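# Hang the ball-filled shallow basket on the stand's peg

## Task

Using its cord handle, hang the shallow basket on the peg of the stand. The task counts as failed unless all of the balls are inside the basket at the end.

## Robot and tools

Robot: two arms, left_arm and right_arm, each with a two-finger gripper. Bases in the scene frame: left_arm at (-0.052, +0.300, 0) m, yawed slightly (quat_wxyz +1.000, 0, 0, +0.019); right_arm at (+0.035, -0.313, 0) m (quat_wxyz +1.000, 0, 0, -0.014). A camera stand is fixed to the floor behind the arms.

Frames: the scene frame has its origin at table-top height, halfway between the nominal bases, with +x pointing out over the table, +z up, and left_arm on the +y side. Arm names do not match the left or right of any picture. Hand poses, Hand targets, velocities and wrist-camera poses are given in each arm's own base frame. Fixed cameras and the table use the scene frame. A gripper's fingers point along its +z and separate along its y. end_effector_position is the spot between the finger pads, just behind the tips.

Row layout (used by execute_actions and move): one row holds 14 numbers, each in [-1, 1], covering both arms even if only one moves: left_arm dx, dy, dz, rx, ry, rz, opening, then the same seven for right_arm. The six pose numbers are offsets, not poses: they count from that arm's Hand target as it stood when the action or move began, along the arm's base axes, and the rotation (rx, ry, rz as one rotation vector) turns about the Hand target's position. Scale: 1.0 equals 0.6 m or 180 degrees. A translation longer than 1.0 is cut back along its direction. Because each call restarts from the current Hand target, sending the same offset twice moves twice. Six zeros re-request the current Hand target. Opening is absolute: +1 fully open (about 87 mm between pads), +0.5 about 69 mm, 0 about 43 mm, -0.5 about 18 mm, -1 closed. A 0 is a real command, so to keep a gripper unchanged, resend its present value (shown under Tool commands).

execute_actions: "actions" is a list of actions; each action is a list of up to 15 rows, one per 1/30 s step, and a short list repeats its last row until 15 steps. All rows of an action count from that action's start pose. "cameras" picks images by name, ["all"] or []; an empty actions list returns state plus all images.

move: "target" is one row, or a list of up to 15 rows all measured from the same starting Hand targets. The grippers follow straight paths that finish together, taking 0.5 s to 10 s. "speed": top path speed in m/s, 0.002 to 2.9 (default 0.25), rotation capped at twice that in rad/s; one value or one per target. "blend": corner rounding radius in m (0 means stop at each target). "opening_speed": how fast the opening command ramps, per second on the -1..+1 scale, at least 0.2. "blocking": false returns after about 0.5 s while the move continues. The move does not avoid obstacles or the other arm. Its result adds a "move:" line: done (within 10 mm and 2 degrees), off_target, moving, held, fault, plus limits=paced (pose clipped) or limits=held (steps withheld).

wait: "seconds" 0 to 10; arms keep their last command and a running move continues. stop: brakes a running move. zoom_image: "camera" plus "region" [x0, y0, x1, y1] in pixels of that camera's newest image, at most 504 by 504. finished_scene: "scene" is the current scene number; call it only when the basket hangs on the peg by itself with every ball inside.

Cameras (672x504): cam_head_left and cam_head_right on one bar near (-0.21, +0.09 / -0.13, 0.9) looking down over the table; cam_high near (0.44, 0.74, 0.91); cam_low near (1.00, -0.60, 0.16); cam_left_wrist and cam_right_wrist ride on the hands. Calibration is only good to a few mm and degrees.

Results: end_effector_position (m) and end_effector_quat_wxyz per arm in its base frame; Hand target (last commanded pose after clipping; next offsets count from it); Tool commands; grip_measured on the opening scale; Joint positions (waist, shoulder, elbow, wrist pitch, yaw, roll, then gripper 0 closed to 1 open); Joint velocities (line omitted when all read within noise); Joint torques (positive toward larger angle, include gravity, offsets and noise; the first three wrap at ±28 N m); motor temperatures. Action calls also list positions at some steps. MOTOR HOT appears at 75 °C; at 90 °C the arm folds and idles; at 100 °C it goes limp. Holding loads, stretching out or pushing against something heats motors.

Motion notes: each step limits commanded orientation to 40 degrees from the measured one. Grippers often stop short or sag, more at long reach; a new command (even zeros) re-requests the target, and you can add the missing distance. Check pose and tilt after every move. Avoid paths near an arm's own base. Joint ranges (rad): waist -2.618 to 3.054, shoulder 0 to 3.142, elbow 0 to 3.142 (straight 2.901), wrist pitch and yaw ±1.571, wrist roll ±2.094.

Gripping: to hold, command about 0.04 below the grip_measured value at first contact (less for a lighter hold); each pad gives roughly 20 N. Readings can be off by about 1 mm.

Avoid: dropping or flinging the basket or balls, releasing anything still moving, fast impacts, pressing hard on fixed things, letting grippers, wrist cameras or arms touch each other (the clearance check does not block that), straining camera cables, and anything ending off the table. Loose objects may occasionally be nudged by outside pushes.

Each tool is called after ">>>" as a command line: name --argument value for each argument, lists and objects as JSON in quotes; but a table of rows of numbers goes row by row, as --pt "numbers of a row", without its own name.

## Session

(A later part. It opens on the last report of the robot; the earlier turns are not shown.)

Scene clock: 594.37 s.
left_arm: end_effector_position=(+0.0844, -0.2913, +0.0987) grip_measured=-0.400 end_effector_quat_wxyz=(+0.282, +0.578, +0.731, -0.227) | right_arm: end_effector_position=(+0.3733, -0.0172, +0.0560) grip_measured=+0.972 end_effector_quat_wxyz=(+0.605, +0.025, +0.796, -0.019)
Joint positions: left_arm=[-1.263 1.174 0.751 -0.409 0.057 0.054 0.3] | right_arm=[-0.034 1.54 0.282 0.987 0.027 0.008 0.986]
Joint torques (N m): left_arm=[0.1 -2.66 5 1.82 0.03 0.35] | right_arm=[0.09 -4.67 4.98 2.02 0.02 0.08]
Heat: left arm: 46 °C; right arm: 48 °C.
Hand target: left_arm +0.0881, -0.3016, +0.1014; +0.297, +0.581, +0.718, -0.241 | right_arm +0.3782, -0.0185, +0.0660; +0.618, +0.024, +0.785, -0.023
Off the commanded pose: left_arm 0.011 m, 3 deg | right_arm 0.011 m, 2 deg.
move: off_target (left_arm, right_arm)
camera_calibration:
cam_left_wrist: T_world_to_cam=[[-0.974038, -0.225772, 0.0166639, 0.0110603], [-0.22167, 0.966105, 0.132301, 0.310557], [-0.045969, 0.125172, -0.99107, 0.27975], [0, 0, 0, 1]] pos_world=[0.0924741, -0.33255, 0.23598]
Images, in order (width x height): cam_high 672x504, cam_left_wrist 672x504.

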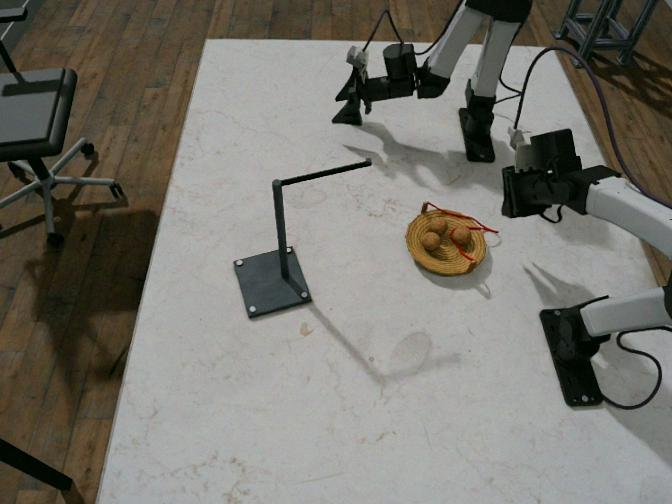

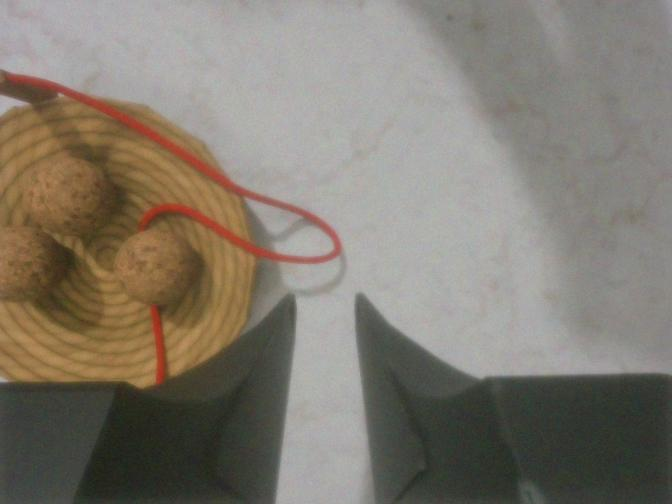

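>>> move --target '[0.029,-0.004,-0.075,0,0,-0.233,-0.35,0,0,0,0,0,0,1]' --speed 0.15 --cameras '["cam_left_wrist"]'

Scene clock: 622.40 s.
left_arm: end_effector_position=(+0.1026, -0.2951, +0.0472) grip_measured=-0.350 end_effector_quat_wxyz=(+0.182, +0.798, +0.479, -0.319) | right_arm: end_effector_position=(+0.3733, -0.0172, +0.0560) grip_measured=+0.972 end_effector_quat_wxyz=(+0.605, +0.025, +0.796, -0.019)
Joint positions: left_arm=[-0.976 1.513 0.844 -0.505 0.657 0.948 0.325] | right_arm=[-0.034 1.54 0.282 0.987 0.027 0.008 0.986]
Joint torques (N m): left_arm=[0.02 -4.21 7.65 0.64 0.5 0.4] | right_arm=[0.1 -4.64 5 2.03 0.02 0.08]
Heat: left arm: 42 °C; right arm: 49 °C.
Hand target: left_arm +0.1055, -0.3040, +0.0564; +0.191, +0.800, +0.463, -0.331 | right_arm +0.3782, -0.0185, +0.0660; +0.618, +0.024, +0.785, -0.023
Off the commanded pose: left_arm 0.013 m, 3 deg | right_arm 0.011 m, 2 deg.
move: off_target (left_arm, right_arm)
camera_calibration:
cam_left_wrist: T_world_to_cam=[[-0.878523, 0.477002, 0.0258143, 0.225952], [0.476384, 0.870812, 0.121429, 0.225757], [0.0354425, 0.118976, -0.992264, 0.219833], [0, 0, 0, 1]] pos_world=[0.083166, -0.330526, 0.184886]
Images, in order (width x height): cam_left_wrist 672x504.

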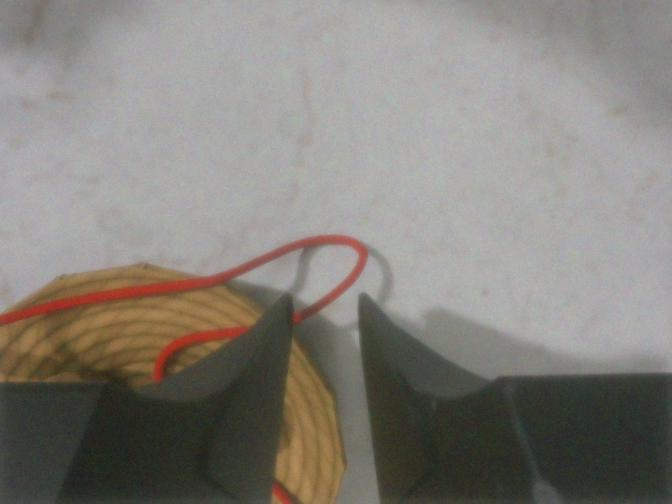

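>>> move --target '[0.0,0.0,-0.055,0,0,0,-0.35,0,0,0,0,0,0,1]' --speed 0.08 --cameras '["cam_left_wrist"]'

Scene clock: 635.03 s.
left_arm: end_effector_position=(+0.1024, -0.2968, +0.0238) grip_measured=-0.350 end_effector_quat_wxyz=(+0.173, +0.797, +0.480, -0.323) | right_arm: end_effector_position=(+0.3733, -0.0172, +0.0560) grip_measured=+0.972 end_effector_quat_wxyz=(+0.605, +0.025, +0.796, -0.019)
Joint positions: left_arm=[-0.976 1.58 0.808 -0.421 0.665 0.951 0.325] | right_arm=[-0.034 1.54 0.282 0.987 0.027 0.008 0.986]
Joint torques (N m): left_arm=[0.02 -4.59 3.93 1.18 0.42 0.39] | right_arm=[0.1 -4.68 4.98 2.02 0.02 0.08]
Heat: left arm: 42 °C; right arm: 49 °C.
Hand target: left_arm +0.1055, -0.3041, +0.0234; +0.192, +0.800, +0.463, -0.331 | right_arm +0.3782, -0.0185, +0.0660; +0.618, +0.024, +0.785, -0.023
Off the commanded pose: left_arm 0.008 m, 3 deg | right_arm 0.011 m, 2 deg.
move: off_target (left_arm, right_arm)
camera_calibration:
cam_left_wrist: T_world_to_cam=[[-0.875519, 0.481191, 0.0438277, 0.227655], [0.482705, 0.867013, 0.123628, 0.228386], [0.0214893, 0.129394, -0.99136, 0.20134], [0, 0, 0, 1]] pos_world=[0.0847464, -0.333611, 0.161388]
Images, in order (width x height): cam_left_wrist 672x504.

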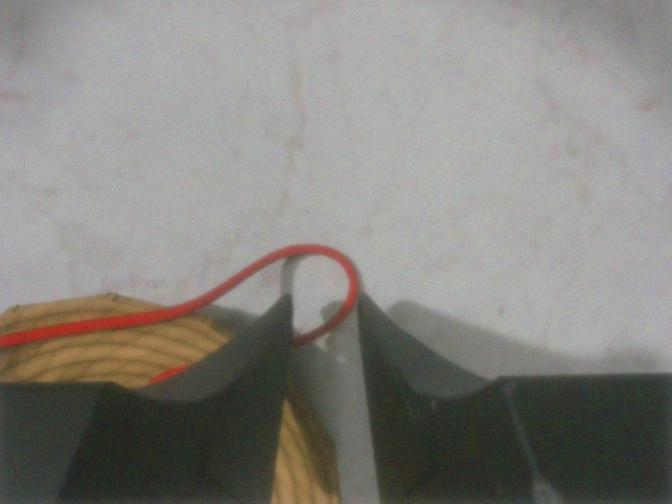

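>>> move --pt "0.0 0.0 -0.01 0 0 0 -0.35 0 0 0 0 0 0 1" --pt "0.0 0.0 -0.01 0 0 0 -1 0 0 0 0 0 0 1" --speed 0.05 --opening_speed 0.6 --cameras '["cam_left_wrist"]'

Scene clock: 646.07 s.
left_arm: end_effector_position=(+0.1020, -0.2988, +0.0203) grip_measured=-1.000 end_effector_quat_wxyz=(+0.176, +0.797, +0.477, -0.327) | right_arm: end_effector_position=(+0.3733, -0.0172, +0.0560) grip_measured=+0.972 end_effector_quat_wxyz=(+0.605, +0.025, +0.796, -0.019)
Joint positions: left_arm=[-0.976 1.591 0.797 -0.392 0.674 0.951 0] | right_arm=[-0.034 1.54 0.282 0.987 0.027 0.008 0.986]
Joint torques (N m): left_arm=[0.02 -4.23 3.64 1.18 0.33 0.38] | right_arm=[0.09 -4.67 4.98 2.02 0.02 0.08]
Heat: left arm: 42 °C; right arm: 49 °C.
Hand target: left_arm +0.1055, -0.3040, +0.0173; +0.191, +0.800, +0.463, -0.331 | right_arm +0.3782, -0.0185, +0.0660; +0.618, +0.024, +0.785, -0.023
Off the commanded pose: left_arm 0.007 m, 2 deg | right_arm 0.011 m, 2 deg.
move: off_target (right_arm); target 2's new opening was sent with left_arm's hand 0.007 m and 3 deg from that target
camera_calibration:
cam_left_wrist: T_world_to_cam=[[-0.873754, 0.48462, 0.0411996, 0.229357], [0.485998, 0.86665, 0.112802, 0.230576], [0.0189606, 0.118584, -0.992763, 0.195164], [0, 0, 0, 1]] pos_world=[0.0846418, -0.334123, 0.158292]
Images, in order (width x height): cam_left_wrist 672x504.

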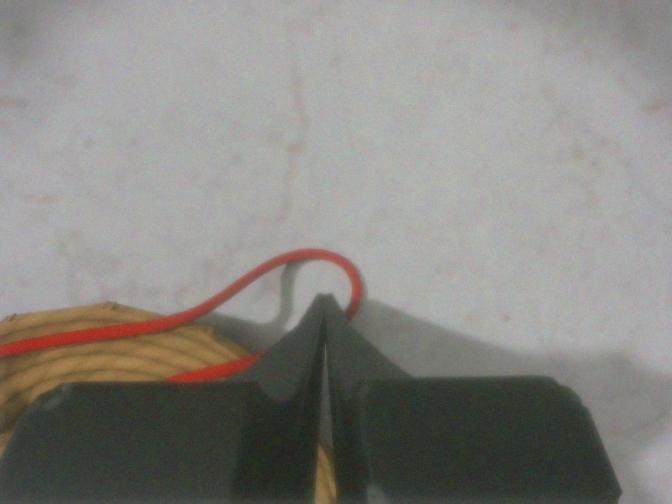

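>>> move --pt "0.0 0.0 0.0 0 0 0 -0.35 0 0 0 0 0 0 1" --pt "0.0 0.0 -0.02 0 0 0 -0.35 0 0 0 0 0 0 1" --speed 0.05 --opening_speed 1 --cameras '["cam_left_wrist"]'

>>> zoom_image --camera "cam_left_wrist" --region '[220, 220, 440, 400]'

Scene clock: 652.97 s.
left_arm: end_effector_position=(+0.1017, -0.3010, +0.0102) grip_measured=-0.350 end_effector_quat_wxyz=(+0.179, +0.796, +0.474, -0.331) | right_arm: end_effector_position=(+0.3733, -0.0172, +0.0560) grip_measured=+0.972 end_effector_quat_wxyz=(+0.605, +0.025, +0.796, -0.019)
Joint positions: left_arm=[-0.976 1.62 0.773 -0.332 0.683 0.951 0.325] | right_arm=[-0.034 1.54 0.282 0.987 0.027 0.008 0.986]
Joint torques (N m): left_arm=[0.05 -4.23 3.4 1.16 0.25 0.39] | right_arm=[0.12 -4.67 5 2.02 0.02 0.08]
Heat: left arm: 41 °C; right arm: 49 °C.
Hand target: left_arm +0.1055, -0.3040, +0.0054; +0.191, +0.800, +0.463, -0.331 | right_arm +0.3782, -0.0185, +0.0660; +0.618, +0.024, +0.785, -0.023
Off the commanded pose: left_arm 0.007 m, 2 deg | right_arm 0.011 m, 2 deg.
move: off_target (right_arm)
camera_calibration:
cam_left_wrist: T_world_to_cam=[[-0.871949, 0.488099, 0.0382712, 0.231496], [0.489318, 0.866146, 0.101783, 0.233391], [0.0165317, 0.107476, -0.99407, 0.182293], [0, 0, 0, 1]] pos_world=[0.0846372, -0.334736, 0.148597]
Images, in order (width x height): cam_left_wrist 672x504.

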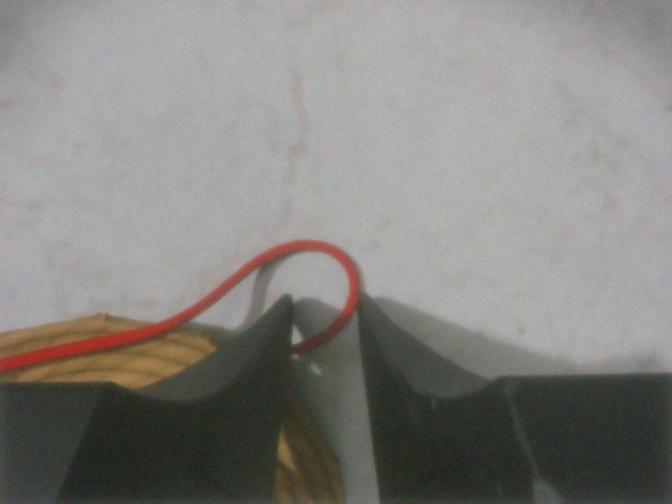

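Scaled by 2.291 from the camera's 672x504 image, which has a finer 960x720 frame.

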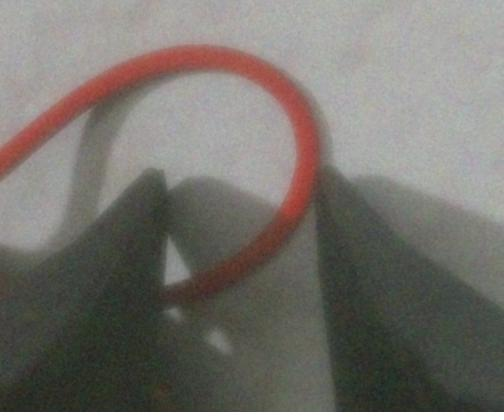

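>>> move --target '[0.0,0.0,0.0,0,0,0,-1,0,0,0,0,0,0,1]' --opening_speed 0.6 --cameras '["cam_left_wrist"]'

Scene clock: 657.97 s.
left_arm: end_effector_position=(+0.1022, -0.3014, +0.0099) grip_measured=-0.926 end_effector_quat_wxyz=(+0.180, +0.796, +0.474, -0.331) | right_arm: end_effector_position=(+0.3733, -0.0172, +0.0560) grip_measured=+0.972 end_effector_quat_wxyz=(+0.605, +0.025, +0.796, -0.019)
Joint positions: left_arm=[-0.975 1.622 0.773 -0.329 0.683 0.951 0.037] | right_arm=[-0.034 1.54 0.282 0.987 0.027 0.008 0.986]
Joint torques (N m): left_arm=[-0.02 -4.36 3.41 1.14 0.25 0.38] | right_arm=[0.1 -4.67 5 2.03 0.03 0.08]
Heat: left arm: 41 °C; right arm: 49 °C.
Hand target: left_arm +0.1056, -0.3040, +0.0054; +0.191, +0.800, +0.463, -0.331 | right_arm +0.3782, -0.0185, +0.0660; +0.618, +0.024, +0.785, -0.023
Off the commanded pose: left_arm 0.006 m, 2 deg | right_arm 0.011 m, 2 deg.
move: off_target (right_arm)
camera_calibration:
cam_left_wrist: T_world_to_cam=[[-0.872152, 0.487845, 0.0368548, 0.232007], [0.488924, 0.866437, 0.101196, 0.233656], [0.0174355, 0.106277, -0.994184, 0.181649], [0, 0, 0, 1]] pos_world=[0.0849385, -0.334937, 0.148397]
Images, in order (width x height): cam_left_wrist 672x504.

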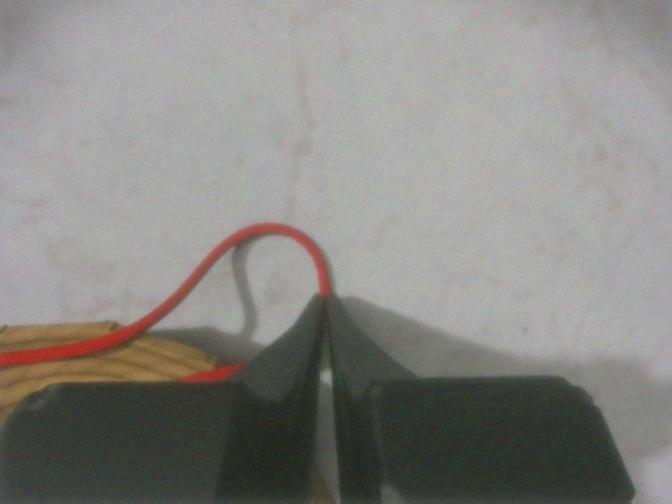

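>>> move --pt "0.03 0.02 0.2 -0.08 0.01 0.12 -1 0 0 0 0 0 0 1" --pt "0.179 0.05 0.4 -0.1707 0.0198 0.2521 -1 0 0 0 0 0 0 1" --speed 0.12 --blend 0.03 --cameras '["cam_low","cam_high","cam_left_wrist"]'

>>> zoom_image --camera "cam_low" --region '[210, 150, 380, 295]'

>>> zoom_image --camera "cam_high" --region '[380, 130, 520, 290]'

Scene clock: 681.30 s.
left_arm: end_effector_position=(+0.1996, -0.2675, +0.2130) grip_measured=-1.000 end_effector_quat_wxyz=(+0.440, +0.478, +0.665, -0.368) | right_arm: end_effector_position=(+0.3733, -0.0172, +0.0560) grip_measured=+0.972 end_effector_quat_wxyz=(+0.605, +0.025, +0.796, -0.019)
Joint positions: left_arm=[-0.632 1.036 0.808 -0.212 0.639 0.201 0] | right_arm=[-0.034 1.54 0.282 0.987 0.027 0.008 0.986]
Joint torques (N m): left_arm=[-0.1 -3.73 8.85 2.04 -0.12 0.11] | right_arm=[0.1 -4.67 4.98 2.03 0.02 0.07]
Heat: left arm: 40 °C; right arm: 49 °C.
Hand target: left_arm +0.2130, -0.2740, +0.2455; +0.489, +0.474, +0.636, -0.364 | right_arm +0.3782, -0.0185, +0.0660; +0.618, +0.024, +0.785, -0.023
Off the commanded pose: left_arm 0.036 m, 7 deg | right_arm 0.011 m, 2 deg.
move: off_target (left_arm, right_arm)
camera_calibration:
cam_left_wrist: T_world_to_cam=[[-0.960895, -0.265998, 0.0769741, 0.10041], [-0.276101, 0.899067, -0.339776, 0.391406], [0.0211747, -0.347741, -0.937351, 0.243949], [0, 0, 0, 1]] pos_world=[0.199385, -0.24036, 0.353927]
Images, in order (width x height): cam_high 672x504, cam_low 672x504, cam_left_wrist 672x504.

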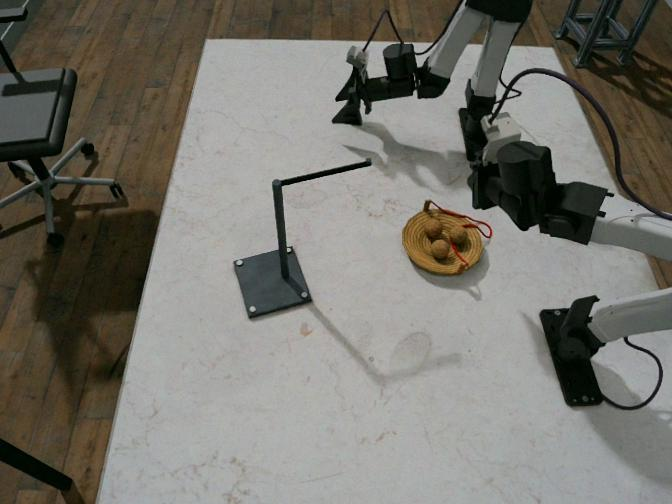

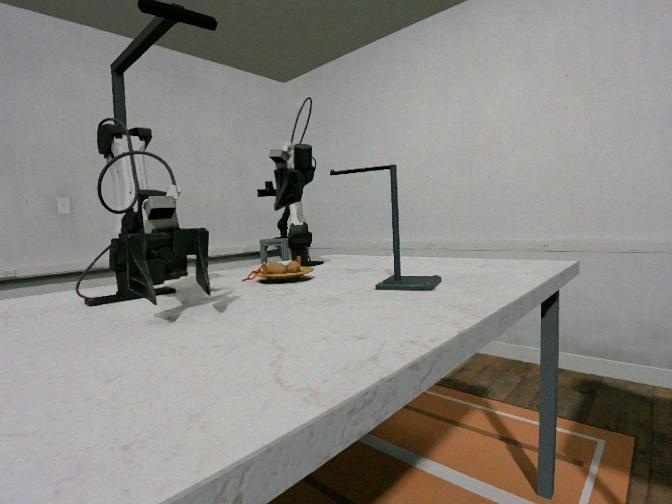

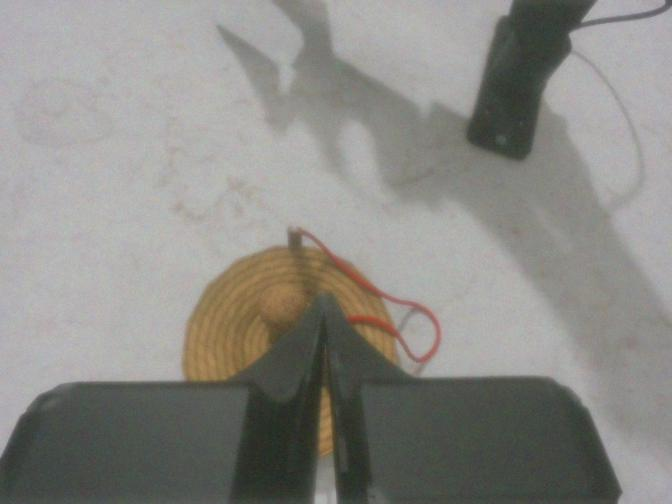

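Scaled by 2.965 from the camera's 672x504 image, which has a finer 960x720 frame.

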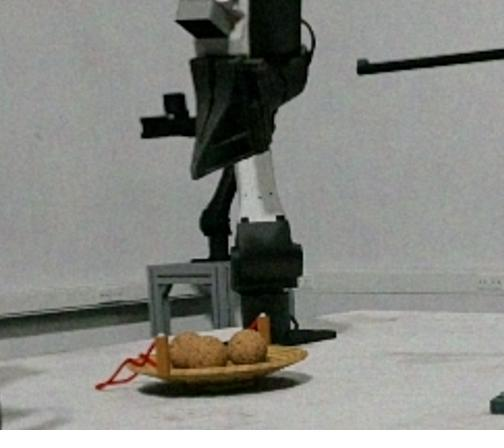

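Scaled by 3.150 from the camera's 672x504 image, which has a finer 960x720 frame.

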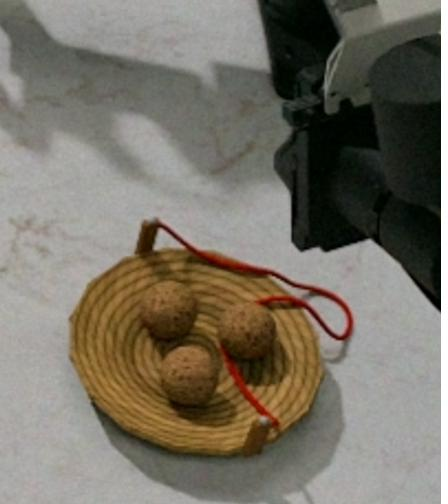

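>>> move --pt "-0.12 0.02 -0.1 0.06 -0.002 -0.1 -0.35 0 0 0 0 0 0 1" --pt "-0.1705 -0.0533 -0.299 0.1248 -0.0035 -0.2011 -0.35 0 0 0 0 0 0 1" --speed 0.2 --blend 0.03 --cameras '["cam_left_wrist"]'

Scene clock: 715.10 s.
left_arm: end_effector_position=(+0.1047, -0.2963, +0.0637) grip_measured=-0.350 end_effector_quat_wxyz=(+0.231, +0.724, +0.535, -0.369) | right_arm: end_effector_position=(+0.3733, -0.0172, +0.0560) grip_measured=+0.972 end_effector_quat_wxyz=(+0.605, +0.025, +0.796, -0.019)
Joint positions: left_arm=[-0.915 1.4 0.724 -0.32 0.738 0.725 0.325] | right_arm=[-0.034 1.54 0.282 0.987 0.027 0.008 0.986]
Joint torques (N m): left_arm=[-1.32 -3.71 5.04 1.48 0.13 0.42] | right_arm=[0.09 -4.68 5.01 2.03 0.02 0.08]
Motor temperatures (°C): left_arm=[30 39 47 37 29 28 32] | right_arm=[27 37 35 49 26 31 28]
Heat: left arm: 47 °C; right arm: 49 °C.
Hand target: left_arm +0.1106, -0.3060, +0.0660; +0.255, +0.733, +0.513, -0.366 | right_arm +0.3782, -0.0185, +0.0660; +0.618, +0.024, +0.785, -0.023
Off the commanded pose: left_arm 0.012 m, 4 deg | right_arm 0.011 m, 2 deg.
move: off_target (left_arm, right_arm)
camera_calibration:
cam_left_wrist: T_world_to_cam=[[-0.943319, 0.32415, 0.0712416, 0.18648], [0.323045, 0.946003, -0.0268419, 0.271637], [-0.0760955, -0.00230626, -0.997098, 0.212383], [0, 0, 0, 1]] pos_world=[0.104321, -0.316927, 0.205773]
Images, in order (width x height): cam_left_wrist 672x504.

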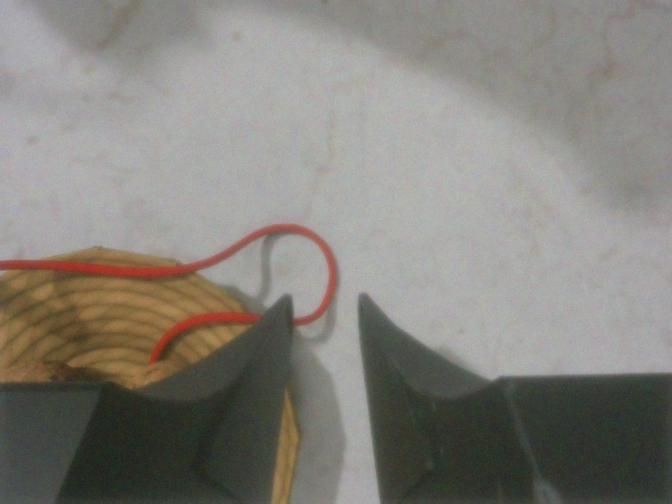

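>>> move --target '[-0.0065,0.007,-0.078,0,0,0,-0.35,0,0,0,0,0,0,1]' --speed 0.1 --cameras '["cam_left_wrist"]'

Scene clock: 732.67 s.
left_arm: end_effector_position=(+0.1033, -0.2955, +0.0215) grip_measured=-0.350 end_effector_quat_wxyz=(+0.237, +0.726, +0.530, -0.369) | right_arm: end_effector_position=(+0.3733, -0.0172, +0.0560) grip_measured=+0.972 end_effector_quat_wxyz=(+0.605, +0.025, +0.796, -0.019)
Joint positions: left_arm=[-0.917 1.492 0.6 -0.091 0.738 0.73 0.325] | right_arm=[-0.034 1.54 0.282 0.987 0.027 0.008 0.986]
Joint torques (N m): left_arm=[-1.32 -3.45 3.59 1.54 0.11 0.35] | right_arm=[0.09 -4.67 4.98 2.02 0.02 0.08]
Heat: left arm: 45 °C; right arm: 49 °C.
Hand target: left_arm +0.1067, -0.3017, +0.0192; +0.255, +0.733, +0.513, -0.366 | right_arm +0.3782, -0.0185, +0.0660; +0.618, +0.024, +0.785, -0.023
Off the commanded pose: left_arm 0.007 m, 3 deg | right_arm 0.011 m, 2 deg.
move: off_target (left_arm, right_arm)
camera_calibration:
cam_left_wrist: T_world_to_cam=[[-0.942347, 0.329722, 0.0571488, 0.189845], [0.328238, 0.943986, -0.0339234, 0.269211], [-0.0651329, -0.0132092, -0.997789, 0.165758], [0, 0, 0, 1]] pos_world=[0.101331, -0.314538, 0.163675]
Images, in order (width x height): cam_left_wrist 672x504.

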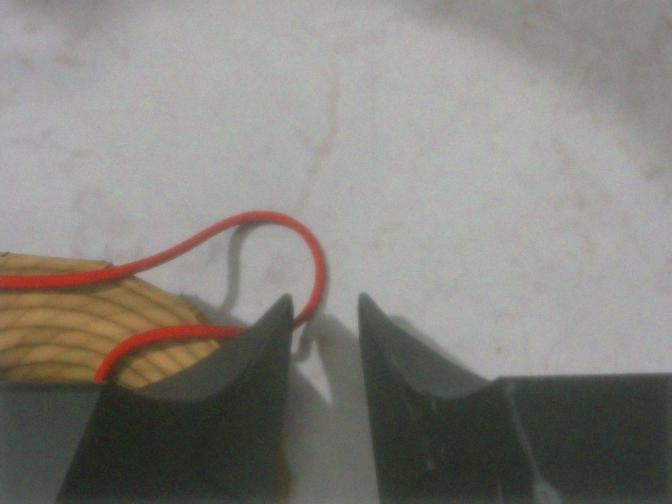

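>>> move --pt "0 0 -0.027 0 0 0 -0.35 0 0 0 0 0 0 1" --pt "0 0 -0.027 0 0 0 -1 0 0 0 0 0 0 1" --speed 0.05 --opening_speed 0.5 --cameras '["cam_left_wrist"]'

>>> zoom_image --camera "cam_left_wrist" --region '[220, 200, 440, 400]'

Scene clock: 743.60 s.
left_arm: end_effector_position=(+0.1072, -0.3026, +0.0102) grip_measured=-0.930 end_effector_quat_wxyz=(+0.253, +0.726, +0.520, -0.372) | right_arm: end_effector_position=(+0.3733, -0.0172, +0.0560) grip_measured=+0.972 end_effector_quat_wxyz=(+0.605, +0.025, +0.796, -0.019)
Joint positions: left_arm=[-0.918 1.548 0.572 0.03 0.746 0.73 0.035] | right_arm=[-0.034 1.54 0.282 0.987 0.027 0.008 0.986]
Joint torques (N m): left_arm=[-1.25 -3.55 3 1.28 0.03 0.34] | right_arm=[0.09 -4.68 5 2.02 0.01 0.08]
Heat: left arm: 43 °C; right arm: 49 °C.
Hand target: left_arm +0.1067, -0.3017, +0.0029; +0.255, +0.733, +0.513, -0.366 | right_arm +0.3782, -0.0185, +0.0660; +0.618, +0.024, +0.785, -0.023
Off the commanded pose: left_arm 0.007 m, 1 deg | right_arm 0.011 m, 2 deg.
move: off_target (right_arm)
camera_calibration:
cam_left_wrist: T_world_to_cam=[[-0.941547, 0.335571, 0.0296986, 0.198437], [0.333464, 0.940891, -0.0593797, 0.272998], [-0.0478693, -0.0460053, -0.997794, 0.142985], [0, 0, 0, 1]] pos_world=[0.102648, -0.316873, 0.152987]
Images, in order (width x height): cam_left_wrist 672x504.

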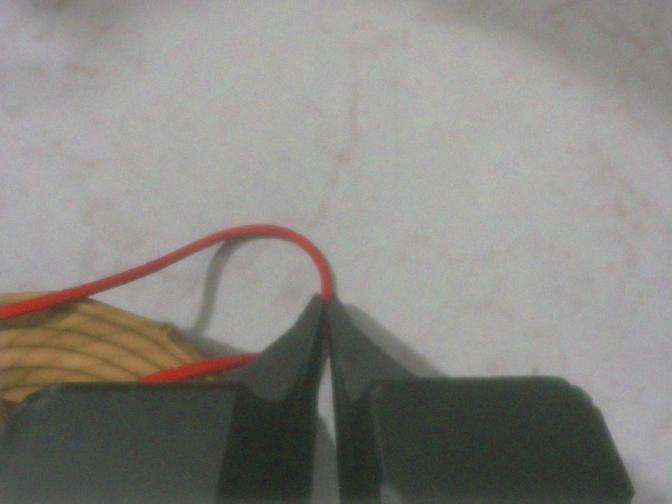

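Scaled by 2.291 from the camera's 672x504 image, which has a finer 960x720 frame.

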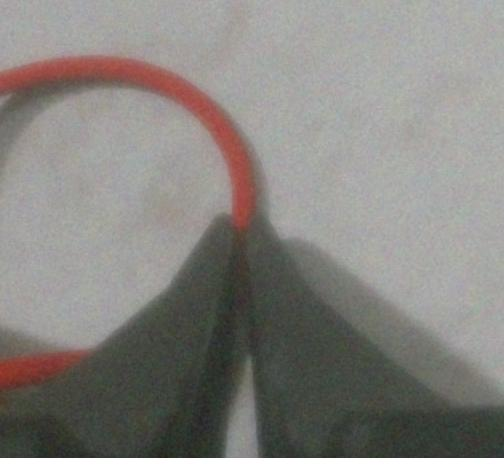

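>>> move --target '[0.0,0.0,0.06,0,0,0,-1,0,0,0,0,0,0,1]' --speed 0.05 --cameras '["cam_left_wrist"]'

>>> zoom_image --camera "cam_left_wrist" --region '[220, 200, 440, 400]'

Scene clock: 756.43 s.
left_arm: end_effector_position=(+0.1002, -0.2927, +0.0241) grip_measured=-0.930 end_effector_quat_wxyz=(+0.233, +0.726, +0.530, -0.371) | right_arm: end_effector_position=(+0.3733, -0.0172, +0.0560) grip_measured=+0.972 end_effector_quat_wxyz=(+0.605, +0.025, +0.796, -0.019)
Joint positions: left_arm=[-0.918 1.473 0.599 -0.116 0.743 0.73 0.035] | right_arm=[-0.034 1.54 0.282 0.987 0.027 0.008 0.986]
Joint torques (N m): left_arm=[-1.33 -6.72 7.08 0.84 0.07 0.32] | right_arm=[0.1 -4.67 5.01 2.03 0.02 0.07]
Motor temperatures (°C): left_arm=[30 39 42 36 29 28 32] | right_arm=[27 37 35 49 26 31 28]
Heat: left arm: 42 °C; right arm: 49 °C.
Hand target: left_arm +0.1067, -0.3017, +0.0391; +0.255, +0.733, +0.513, -0.366 | right_arm +0.3782, -0.0185, +0.0660; +0.618, +0.024, +0.785, -0.023
Off the commanded pose: left_arm 0.018 m, 3 deg | right_arm 0.011 m, 2 deg.
move: off_target (left_arm, right_arm)
camera_calibration:
cam_left_wrist: T_world_to_cam=[[-0.940934, 0.332217, 0.0653791, 0.186212], [0.330703, 0.943155, -0.0330858, 0.267176], [-0.0726543, -0.00951053, -0.997312, 0.170168], [0, 0, 0, 1]] pos_world=[0.0992206, -0.312233, 0.166376]
Images, in order (width x height): cam_left_wrist 672x504.

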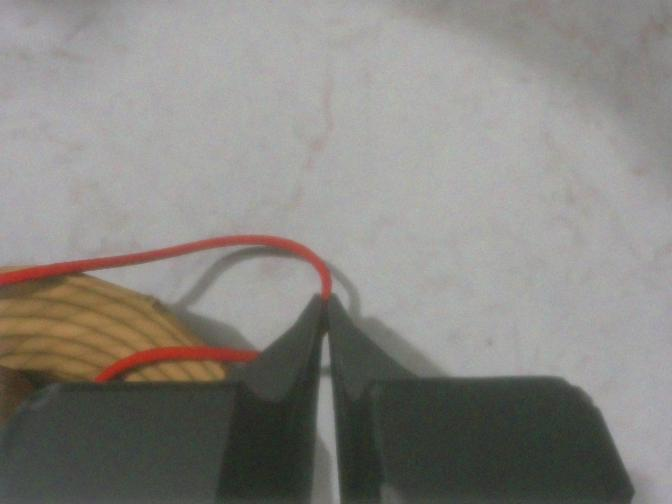

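Scaled by 2.291 from the camera's 672x504 image, which has a finer 960x720 frame.

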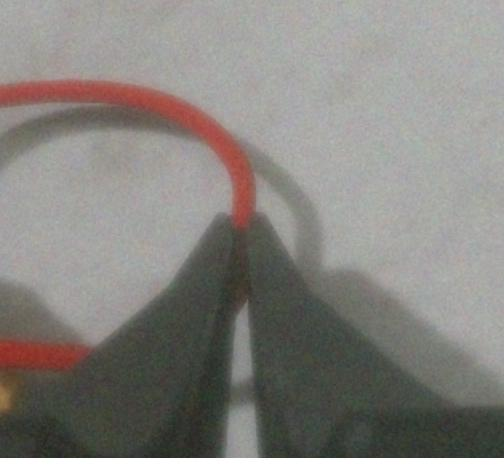

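>>> move --pt "0.02 0.0 0.06 0 0 0 -1 0 0 0 0 0 0 1" --pt "0.08 0.01 0.2 -0.06 0.0017 0.1 -1 0 0 0 0 0 0 1" --speed 0.06 --blend 0.02 --cameras '["cam_left_wrist","cam_high"]'

>>> zoom_image --camera "cam_high" --region '[380, 130, 520, 290]'

Scene clock: 771.27 s.
left_arm: end_effector_position=(+0.1381, -0.2833, +0.1313) grip_measured=-0.930 end_effector_quat_wxyz=(+0.324, +0.620, +0.609, -0.374) | right_arm: end_effector_position=(+0.3733, -0.0172, +0.0560) grip_measured=+0.972 end_effector_quat_wxyz=(+0.605, +0.025, +0.796, -0.019)
Joint positions: left_arm=[-0.795 1.156 0.72 -0.3 0.708 0.468 0.035] | right_arm=[-0.034 1.54 0.282 0.987 0.027 0.008 0.986]
Joint torques (N m): left_arm=[0.08 -4.89 8.5 1.8 0.02 0.12] | right_arm=[0.12 -4.68 5 2.02 0.02 0.08]
Heat: left arm: 43 °C; right arm: 49 °C.
Hand target: left_arm +0.1548, -0.2957, +0.1590; +0.376, +0.616, +0.585, -0.370 | right_arm +0.3782, -0.0185, +0.0660; +0.618, +0.024, +0.785, -0.023
Off the commanded pose: left_arm 0.035 m, 7 deg | right_arm 0.011 m, 2 deg.
move: off_target (left_arm, right_arm); blend cut to 0.019 m at target 1
camera_calibration:
cam_left_wrist: T_world_to_cam=[[-0.996534, 0.0528391, 0.0642533, 0.140339], [0.0419147, 0.98609, -0.160843, 0.318074], [-0.0718583, -0.157593, -0.984886, 0.236091], [0, 0, 0, 1]] pos_world=[0.143486, -0.283859, 0.274666]
Images, in order (width x height): cam_high 672x504, cam_left_wrist 672x504.

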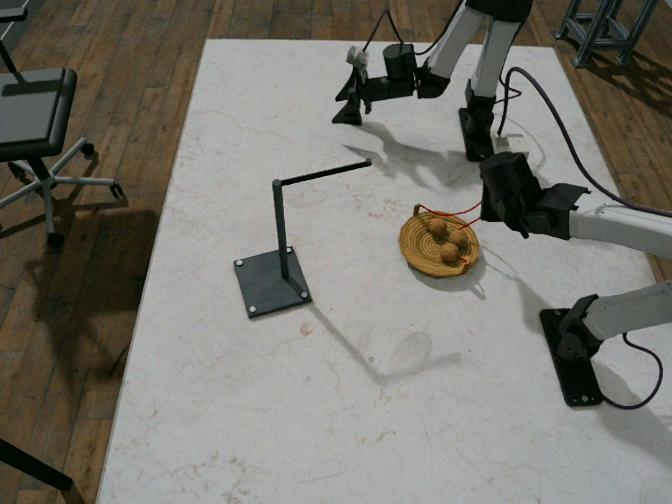

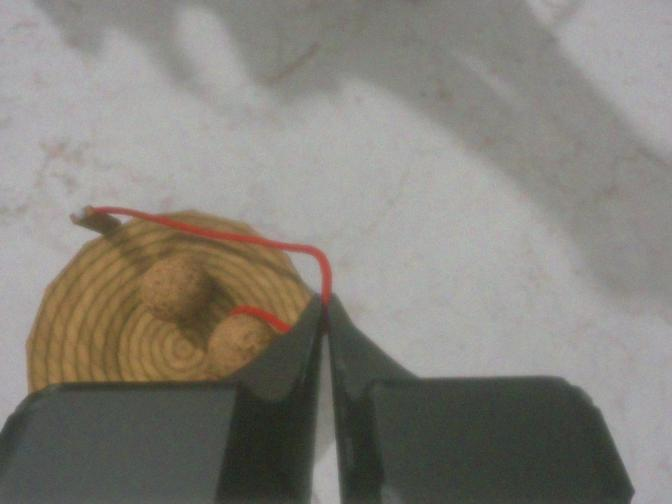

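Scaled by 3.150 from the camera's 672x504 image, which has a finer 960x720 frame.

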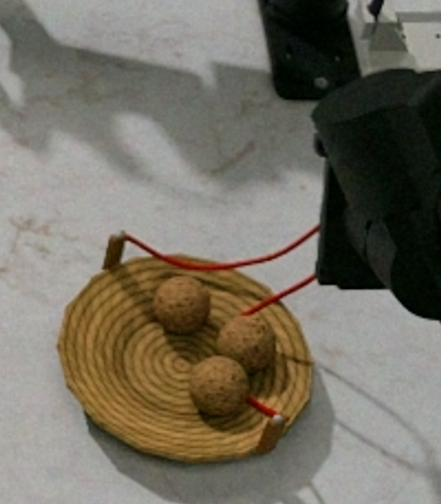

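>>> move --pt "0.02 0.02 0.1 -0.03 0.0009 0.05 -1 0 0 0 0 0 0 1" --speed 0.05 --cameras '["cam_left_wrist","cam_high"]'

>>> zoom_image --camera "cam_high" --region '[380, 130, 520, 290]'

Scene clock: 780.30 s.
left_arm: end_effector_position=(+0.1582, -0.2805, +0.1950) grip_measured=-0.930 end_effector_quat_wxyz=(+0.399, +0.555, +0.629, -0.370) | right_arm: end_effector_position=(+0.3733, -0.0172, +0.0560) grip_measured=+0.972 end_effector_quat_wxyz=(+0.605, +0.025, +0.796, -0.019)
Joint positions: left_arm=[-0.76 1.029 0.798 -0.3 0.639 0.313 0.035] | right_arm=[-0.034 1.54 0.282 0.987 0.027 0.008 0.986]
Joint torques (N m): left_arm=[0.05 -3.89 8.87 1.56 -0.08 0.12] | right_arm=[0.1 -4.67 4.98 2.02 0.03 0.07]
Heat: left arm: 44 °C; right arm: 49 °C.
Hand target: left_arm +0.1667, -0.2838, +0.2190; +0.431, +0.549, +0.614, -0.367 | right_arm +0.3782, -0.0185, +0.0660; +0.618, +0.024, +0.785, -0.023
Off the commanded pose: left_arm 0.026 m, 4 deg | right_arm 0.011 m, 2 deg.
move: off_target (left_arm, right_arm)
camera_calibration:
cam_left_wrist: T_world_to_cam=[[-0.994163, -0.103395, 0.0308075, 0.118424], [-0.107883, 0.955401, -0.274899, 0.362149], [-0.0010102, -0.276618, -0.960979, 0.251463], [0, 0, 0, 1]] pos_world=[0.157057, -0.264194, 0.337557]
Images, in order (width x height): cam_high 672x504, cam_left_wrist 672x504.

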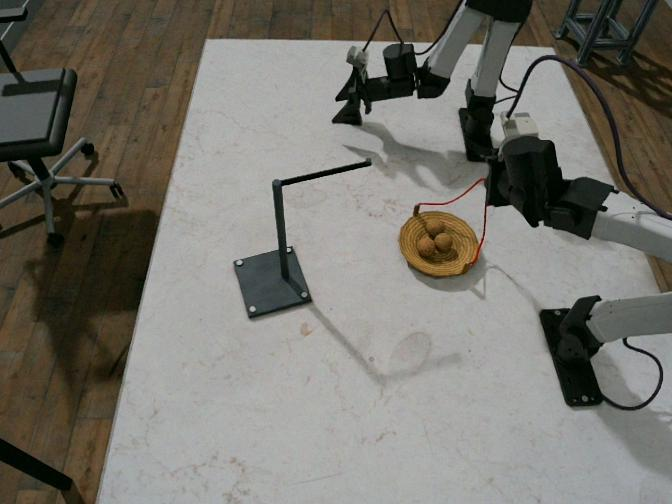

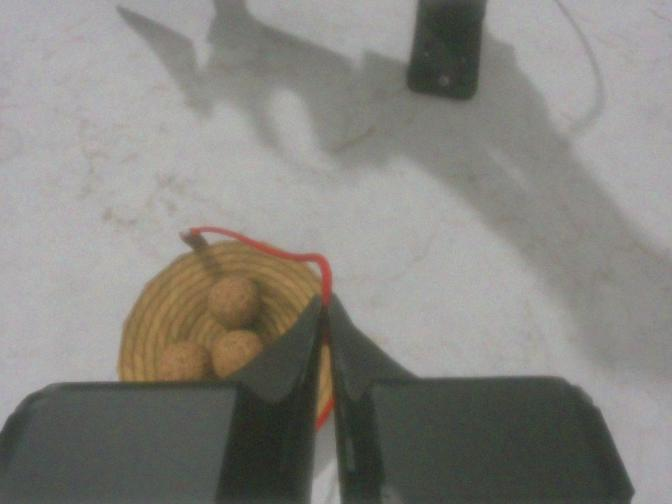

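Scaled by 3.150 from the camera's 672x504 image, which has a finer 960x720 frame.

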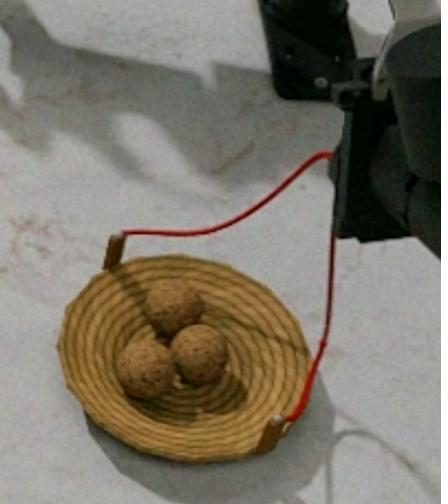

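>>> move --pt "0.122 0.013 0.06 -0.035 0.001 0.051 -1 0 0 0 0 0 0 1" --speed 0.06 --cameras '["cam_left_wrist","cam_high","cam_low"]'

>>> zoom_image --camera "cam_high" --region '[380, 130, 520, 290]'

>>> zoom_image --camera "cam_low" --region '[210, 150, 380, 295]'

Scene clock: 791.93 s.
left_arm: end_effector_position=(+0.2289, -0.2669, +0.2276) grip_measured=-0.930 end_effector_quat_wxyz=(+0.452, +0.471, +0.667, -0.360) | right_arm: end_effector_position=(+0.3733, -0.0172, +0.0560) grip_measured=+0.972 end_effector_quat_wxyz=(+0.605, +0.025, +0.796, -0.019)
Joint positions: left_arm=[-0.569 1.119 0.901 -0.22 0.669 0.225 0.035] | right_arm=[-0.034 1.54 0.282 0.987 0.027 0.008 0.986]
Joint torques (N m): left_arm=[-0.08 -2.41 8.95 2.04 0.2 0.12] | right_arm=[0.09 -4.67 4.98 2.02 0.02 0.07]
Heat: left arm: 46 °C; right arm: 49 °C.
Hand target: left_arm +0.2399, -0.2760, +0.2551; +0.488, +0.473, +0.636, -0.366 | right_arm +0.3782, -0.0185, +0.0660; +0.618, +0.024, +0.785, -0.023
Off the commanded pose: left_arm 0.031 m, 5 deg | right_arm 0.011 m, 2 deg.
move: off_target (left_arm, right_arm)
camera_calibration:
cam_left_wrist: T_world_to_cam=[[-0.954465, -0.291708, 0.062475, 0.122633], [-0.294679, 0.889266, -0.349814, 0.407837], [0.0464865, -0.352295, -0.934734, 0.249621], [0, 0, 0, 1]] pos_world=[0.225626, -0.238963, 0.368335]
Images, in order (width x height): cam_high 672x504, cam_low 672x504, cam_left_wrist 672x504.

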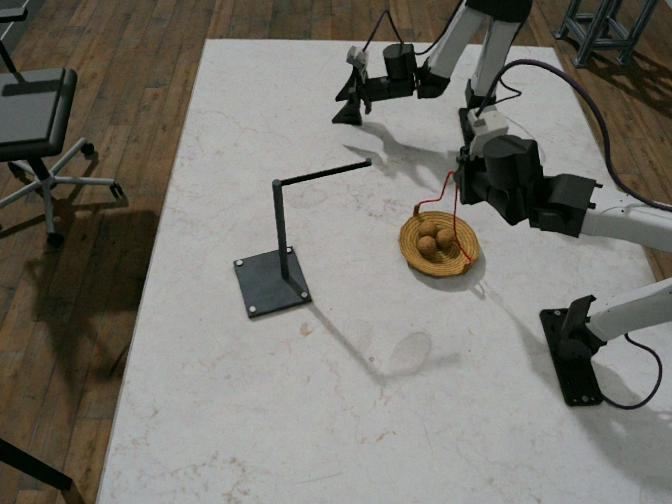

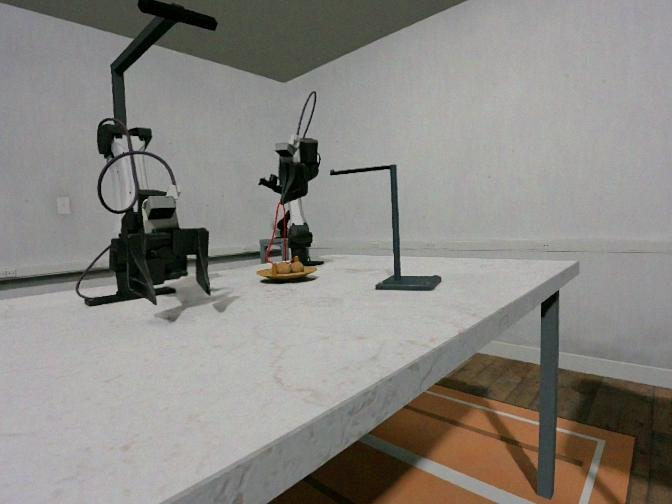

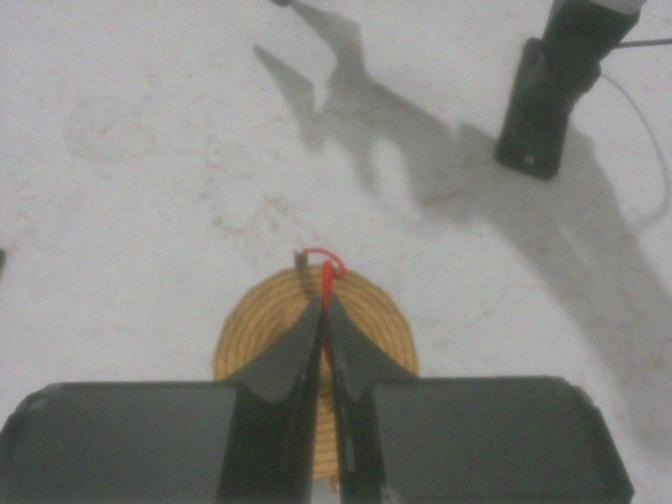

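Scaled by 3.150 from the camera's 672x504 image, which has a finer 960x720 frame.

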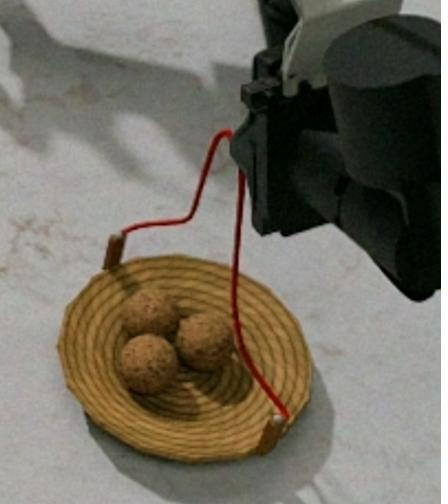

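Scaled by 2.965 from the camera's 672x504 image, which has a finer 960x720 frame.

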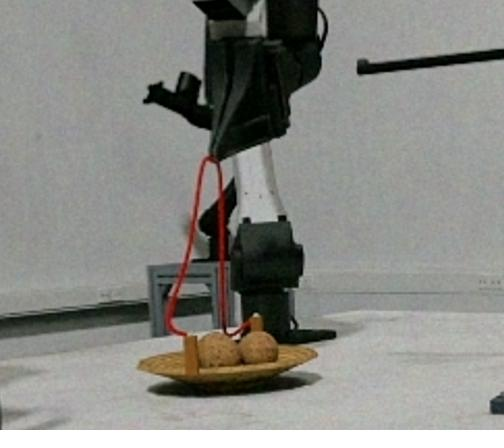

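>>> move --pt "0.005 0.002 0.05 0 0 0 -1 0 0 0 0 0 0 1" --speed 0.03 --cameras '["cam_left_wrist","cam_high","cam_low"]'

>>> zoom_image --camera "cam_high" --region '[380, 130, 520, 290]'

>>> zoom_image --camera "cam_low" --region '[210, 150, 380, 295]'

Scene clock: 797.63 s.
left_arm: end_effector_position=(+0.2422, -0.2734, +0.2710) grip_measured=-0.930 end_effector_quat_wxyz=(+0.484, +0.472, +0.644, -0.358) | right_arm: end_effector_position=(+0.3733, -0.0172, +0.0560) grip_measured=+0.972 end_effector_quat_wxyz=(+0.605, +0.025, +0.796, -0.019)
Joint positions: left_arm=[-0.561 1.148 1.031 -0.243 0.675 0.225 0.035] | right_arm=[-0.034 1.54 0.282 0.987 0.027 0.008 0.986]
Joint torques (N m): left_arm=[0.09 -2.7 9.09 1.27 0.2 0.12] | right_arm=[0.08 -4.68 5 2.03 0.02 0.08]
Heat: left arm: 46 °C; right arm: 49 °C.
Hand target: left_arm +0.2429, -0.2748, +0.2849; +0.488, +0.473, +0.636, -0.366 | right_arm +0.3782, -0.0185, +0.0660; +0.618, +0.024, +0.785, -0.023
Off the commanded pose: left_arm 0.014 m, 1 deg | right_arm 0.011 m, 2 deg.
move: off_target (left_arm, right_arm)
camera_calibration:
cam_left_wrist: T_world_to_cam=[[-0.956461, -0.29156, 0.0132282, 0.144585], [-0.271485, 0.872141, -0.407021, 0.437918], [0.107134, -0.392891, -0.913323, 0.255724], [0, 0, 0, 1]] pos_world=[0.229782, -0.239299, 0.409888]
Images, in order (width x height): cam_high 672x504, cam_low 672x504, cam_left_wrist 672x504.

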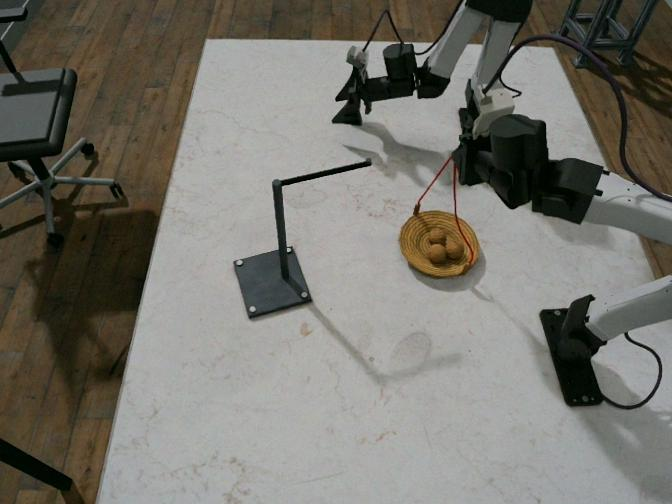

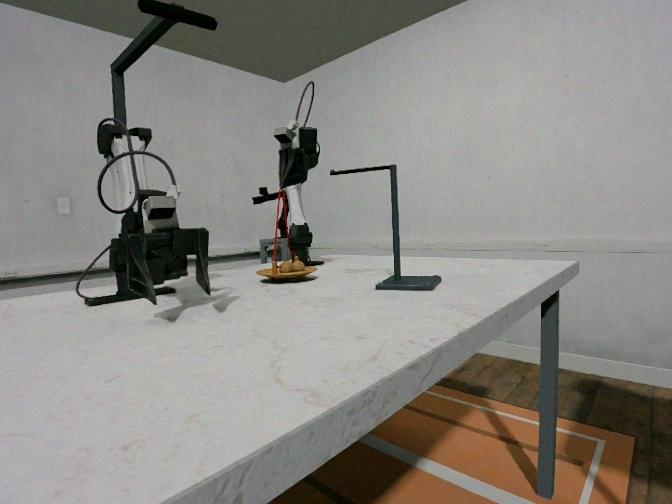

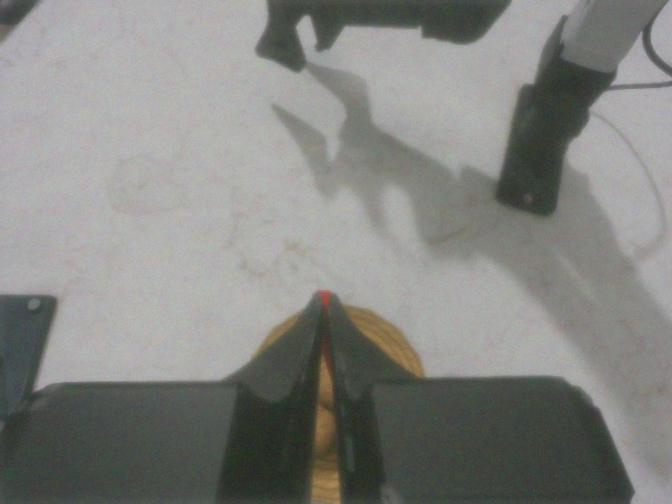

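Scaled by 3.150 from the camera's 672x504 image, which has a finer 960x720 frame.

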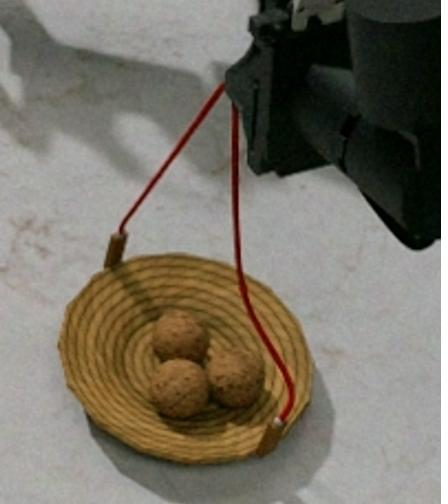

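Scaled by 2.965 from the camera's 672x504 image, which has a finer 960x720 frame.

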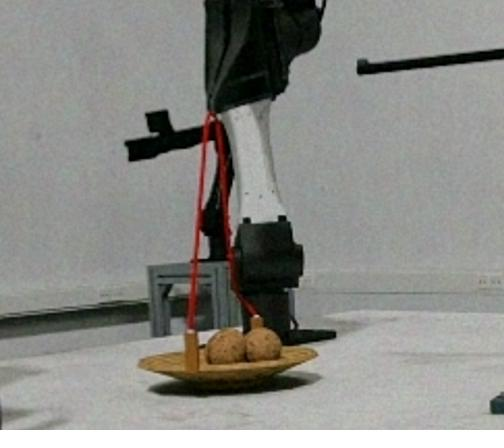

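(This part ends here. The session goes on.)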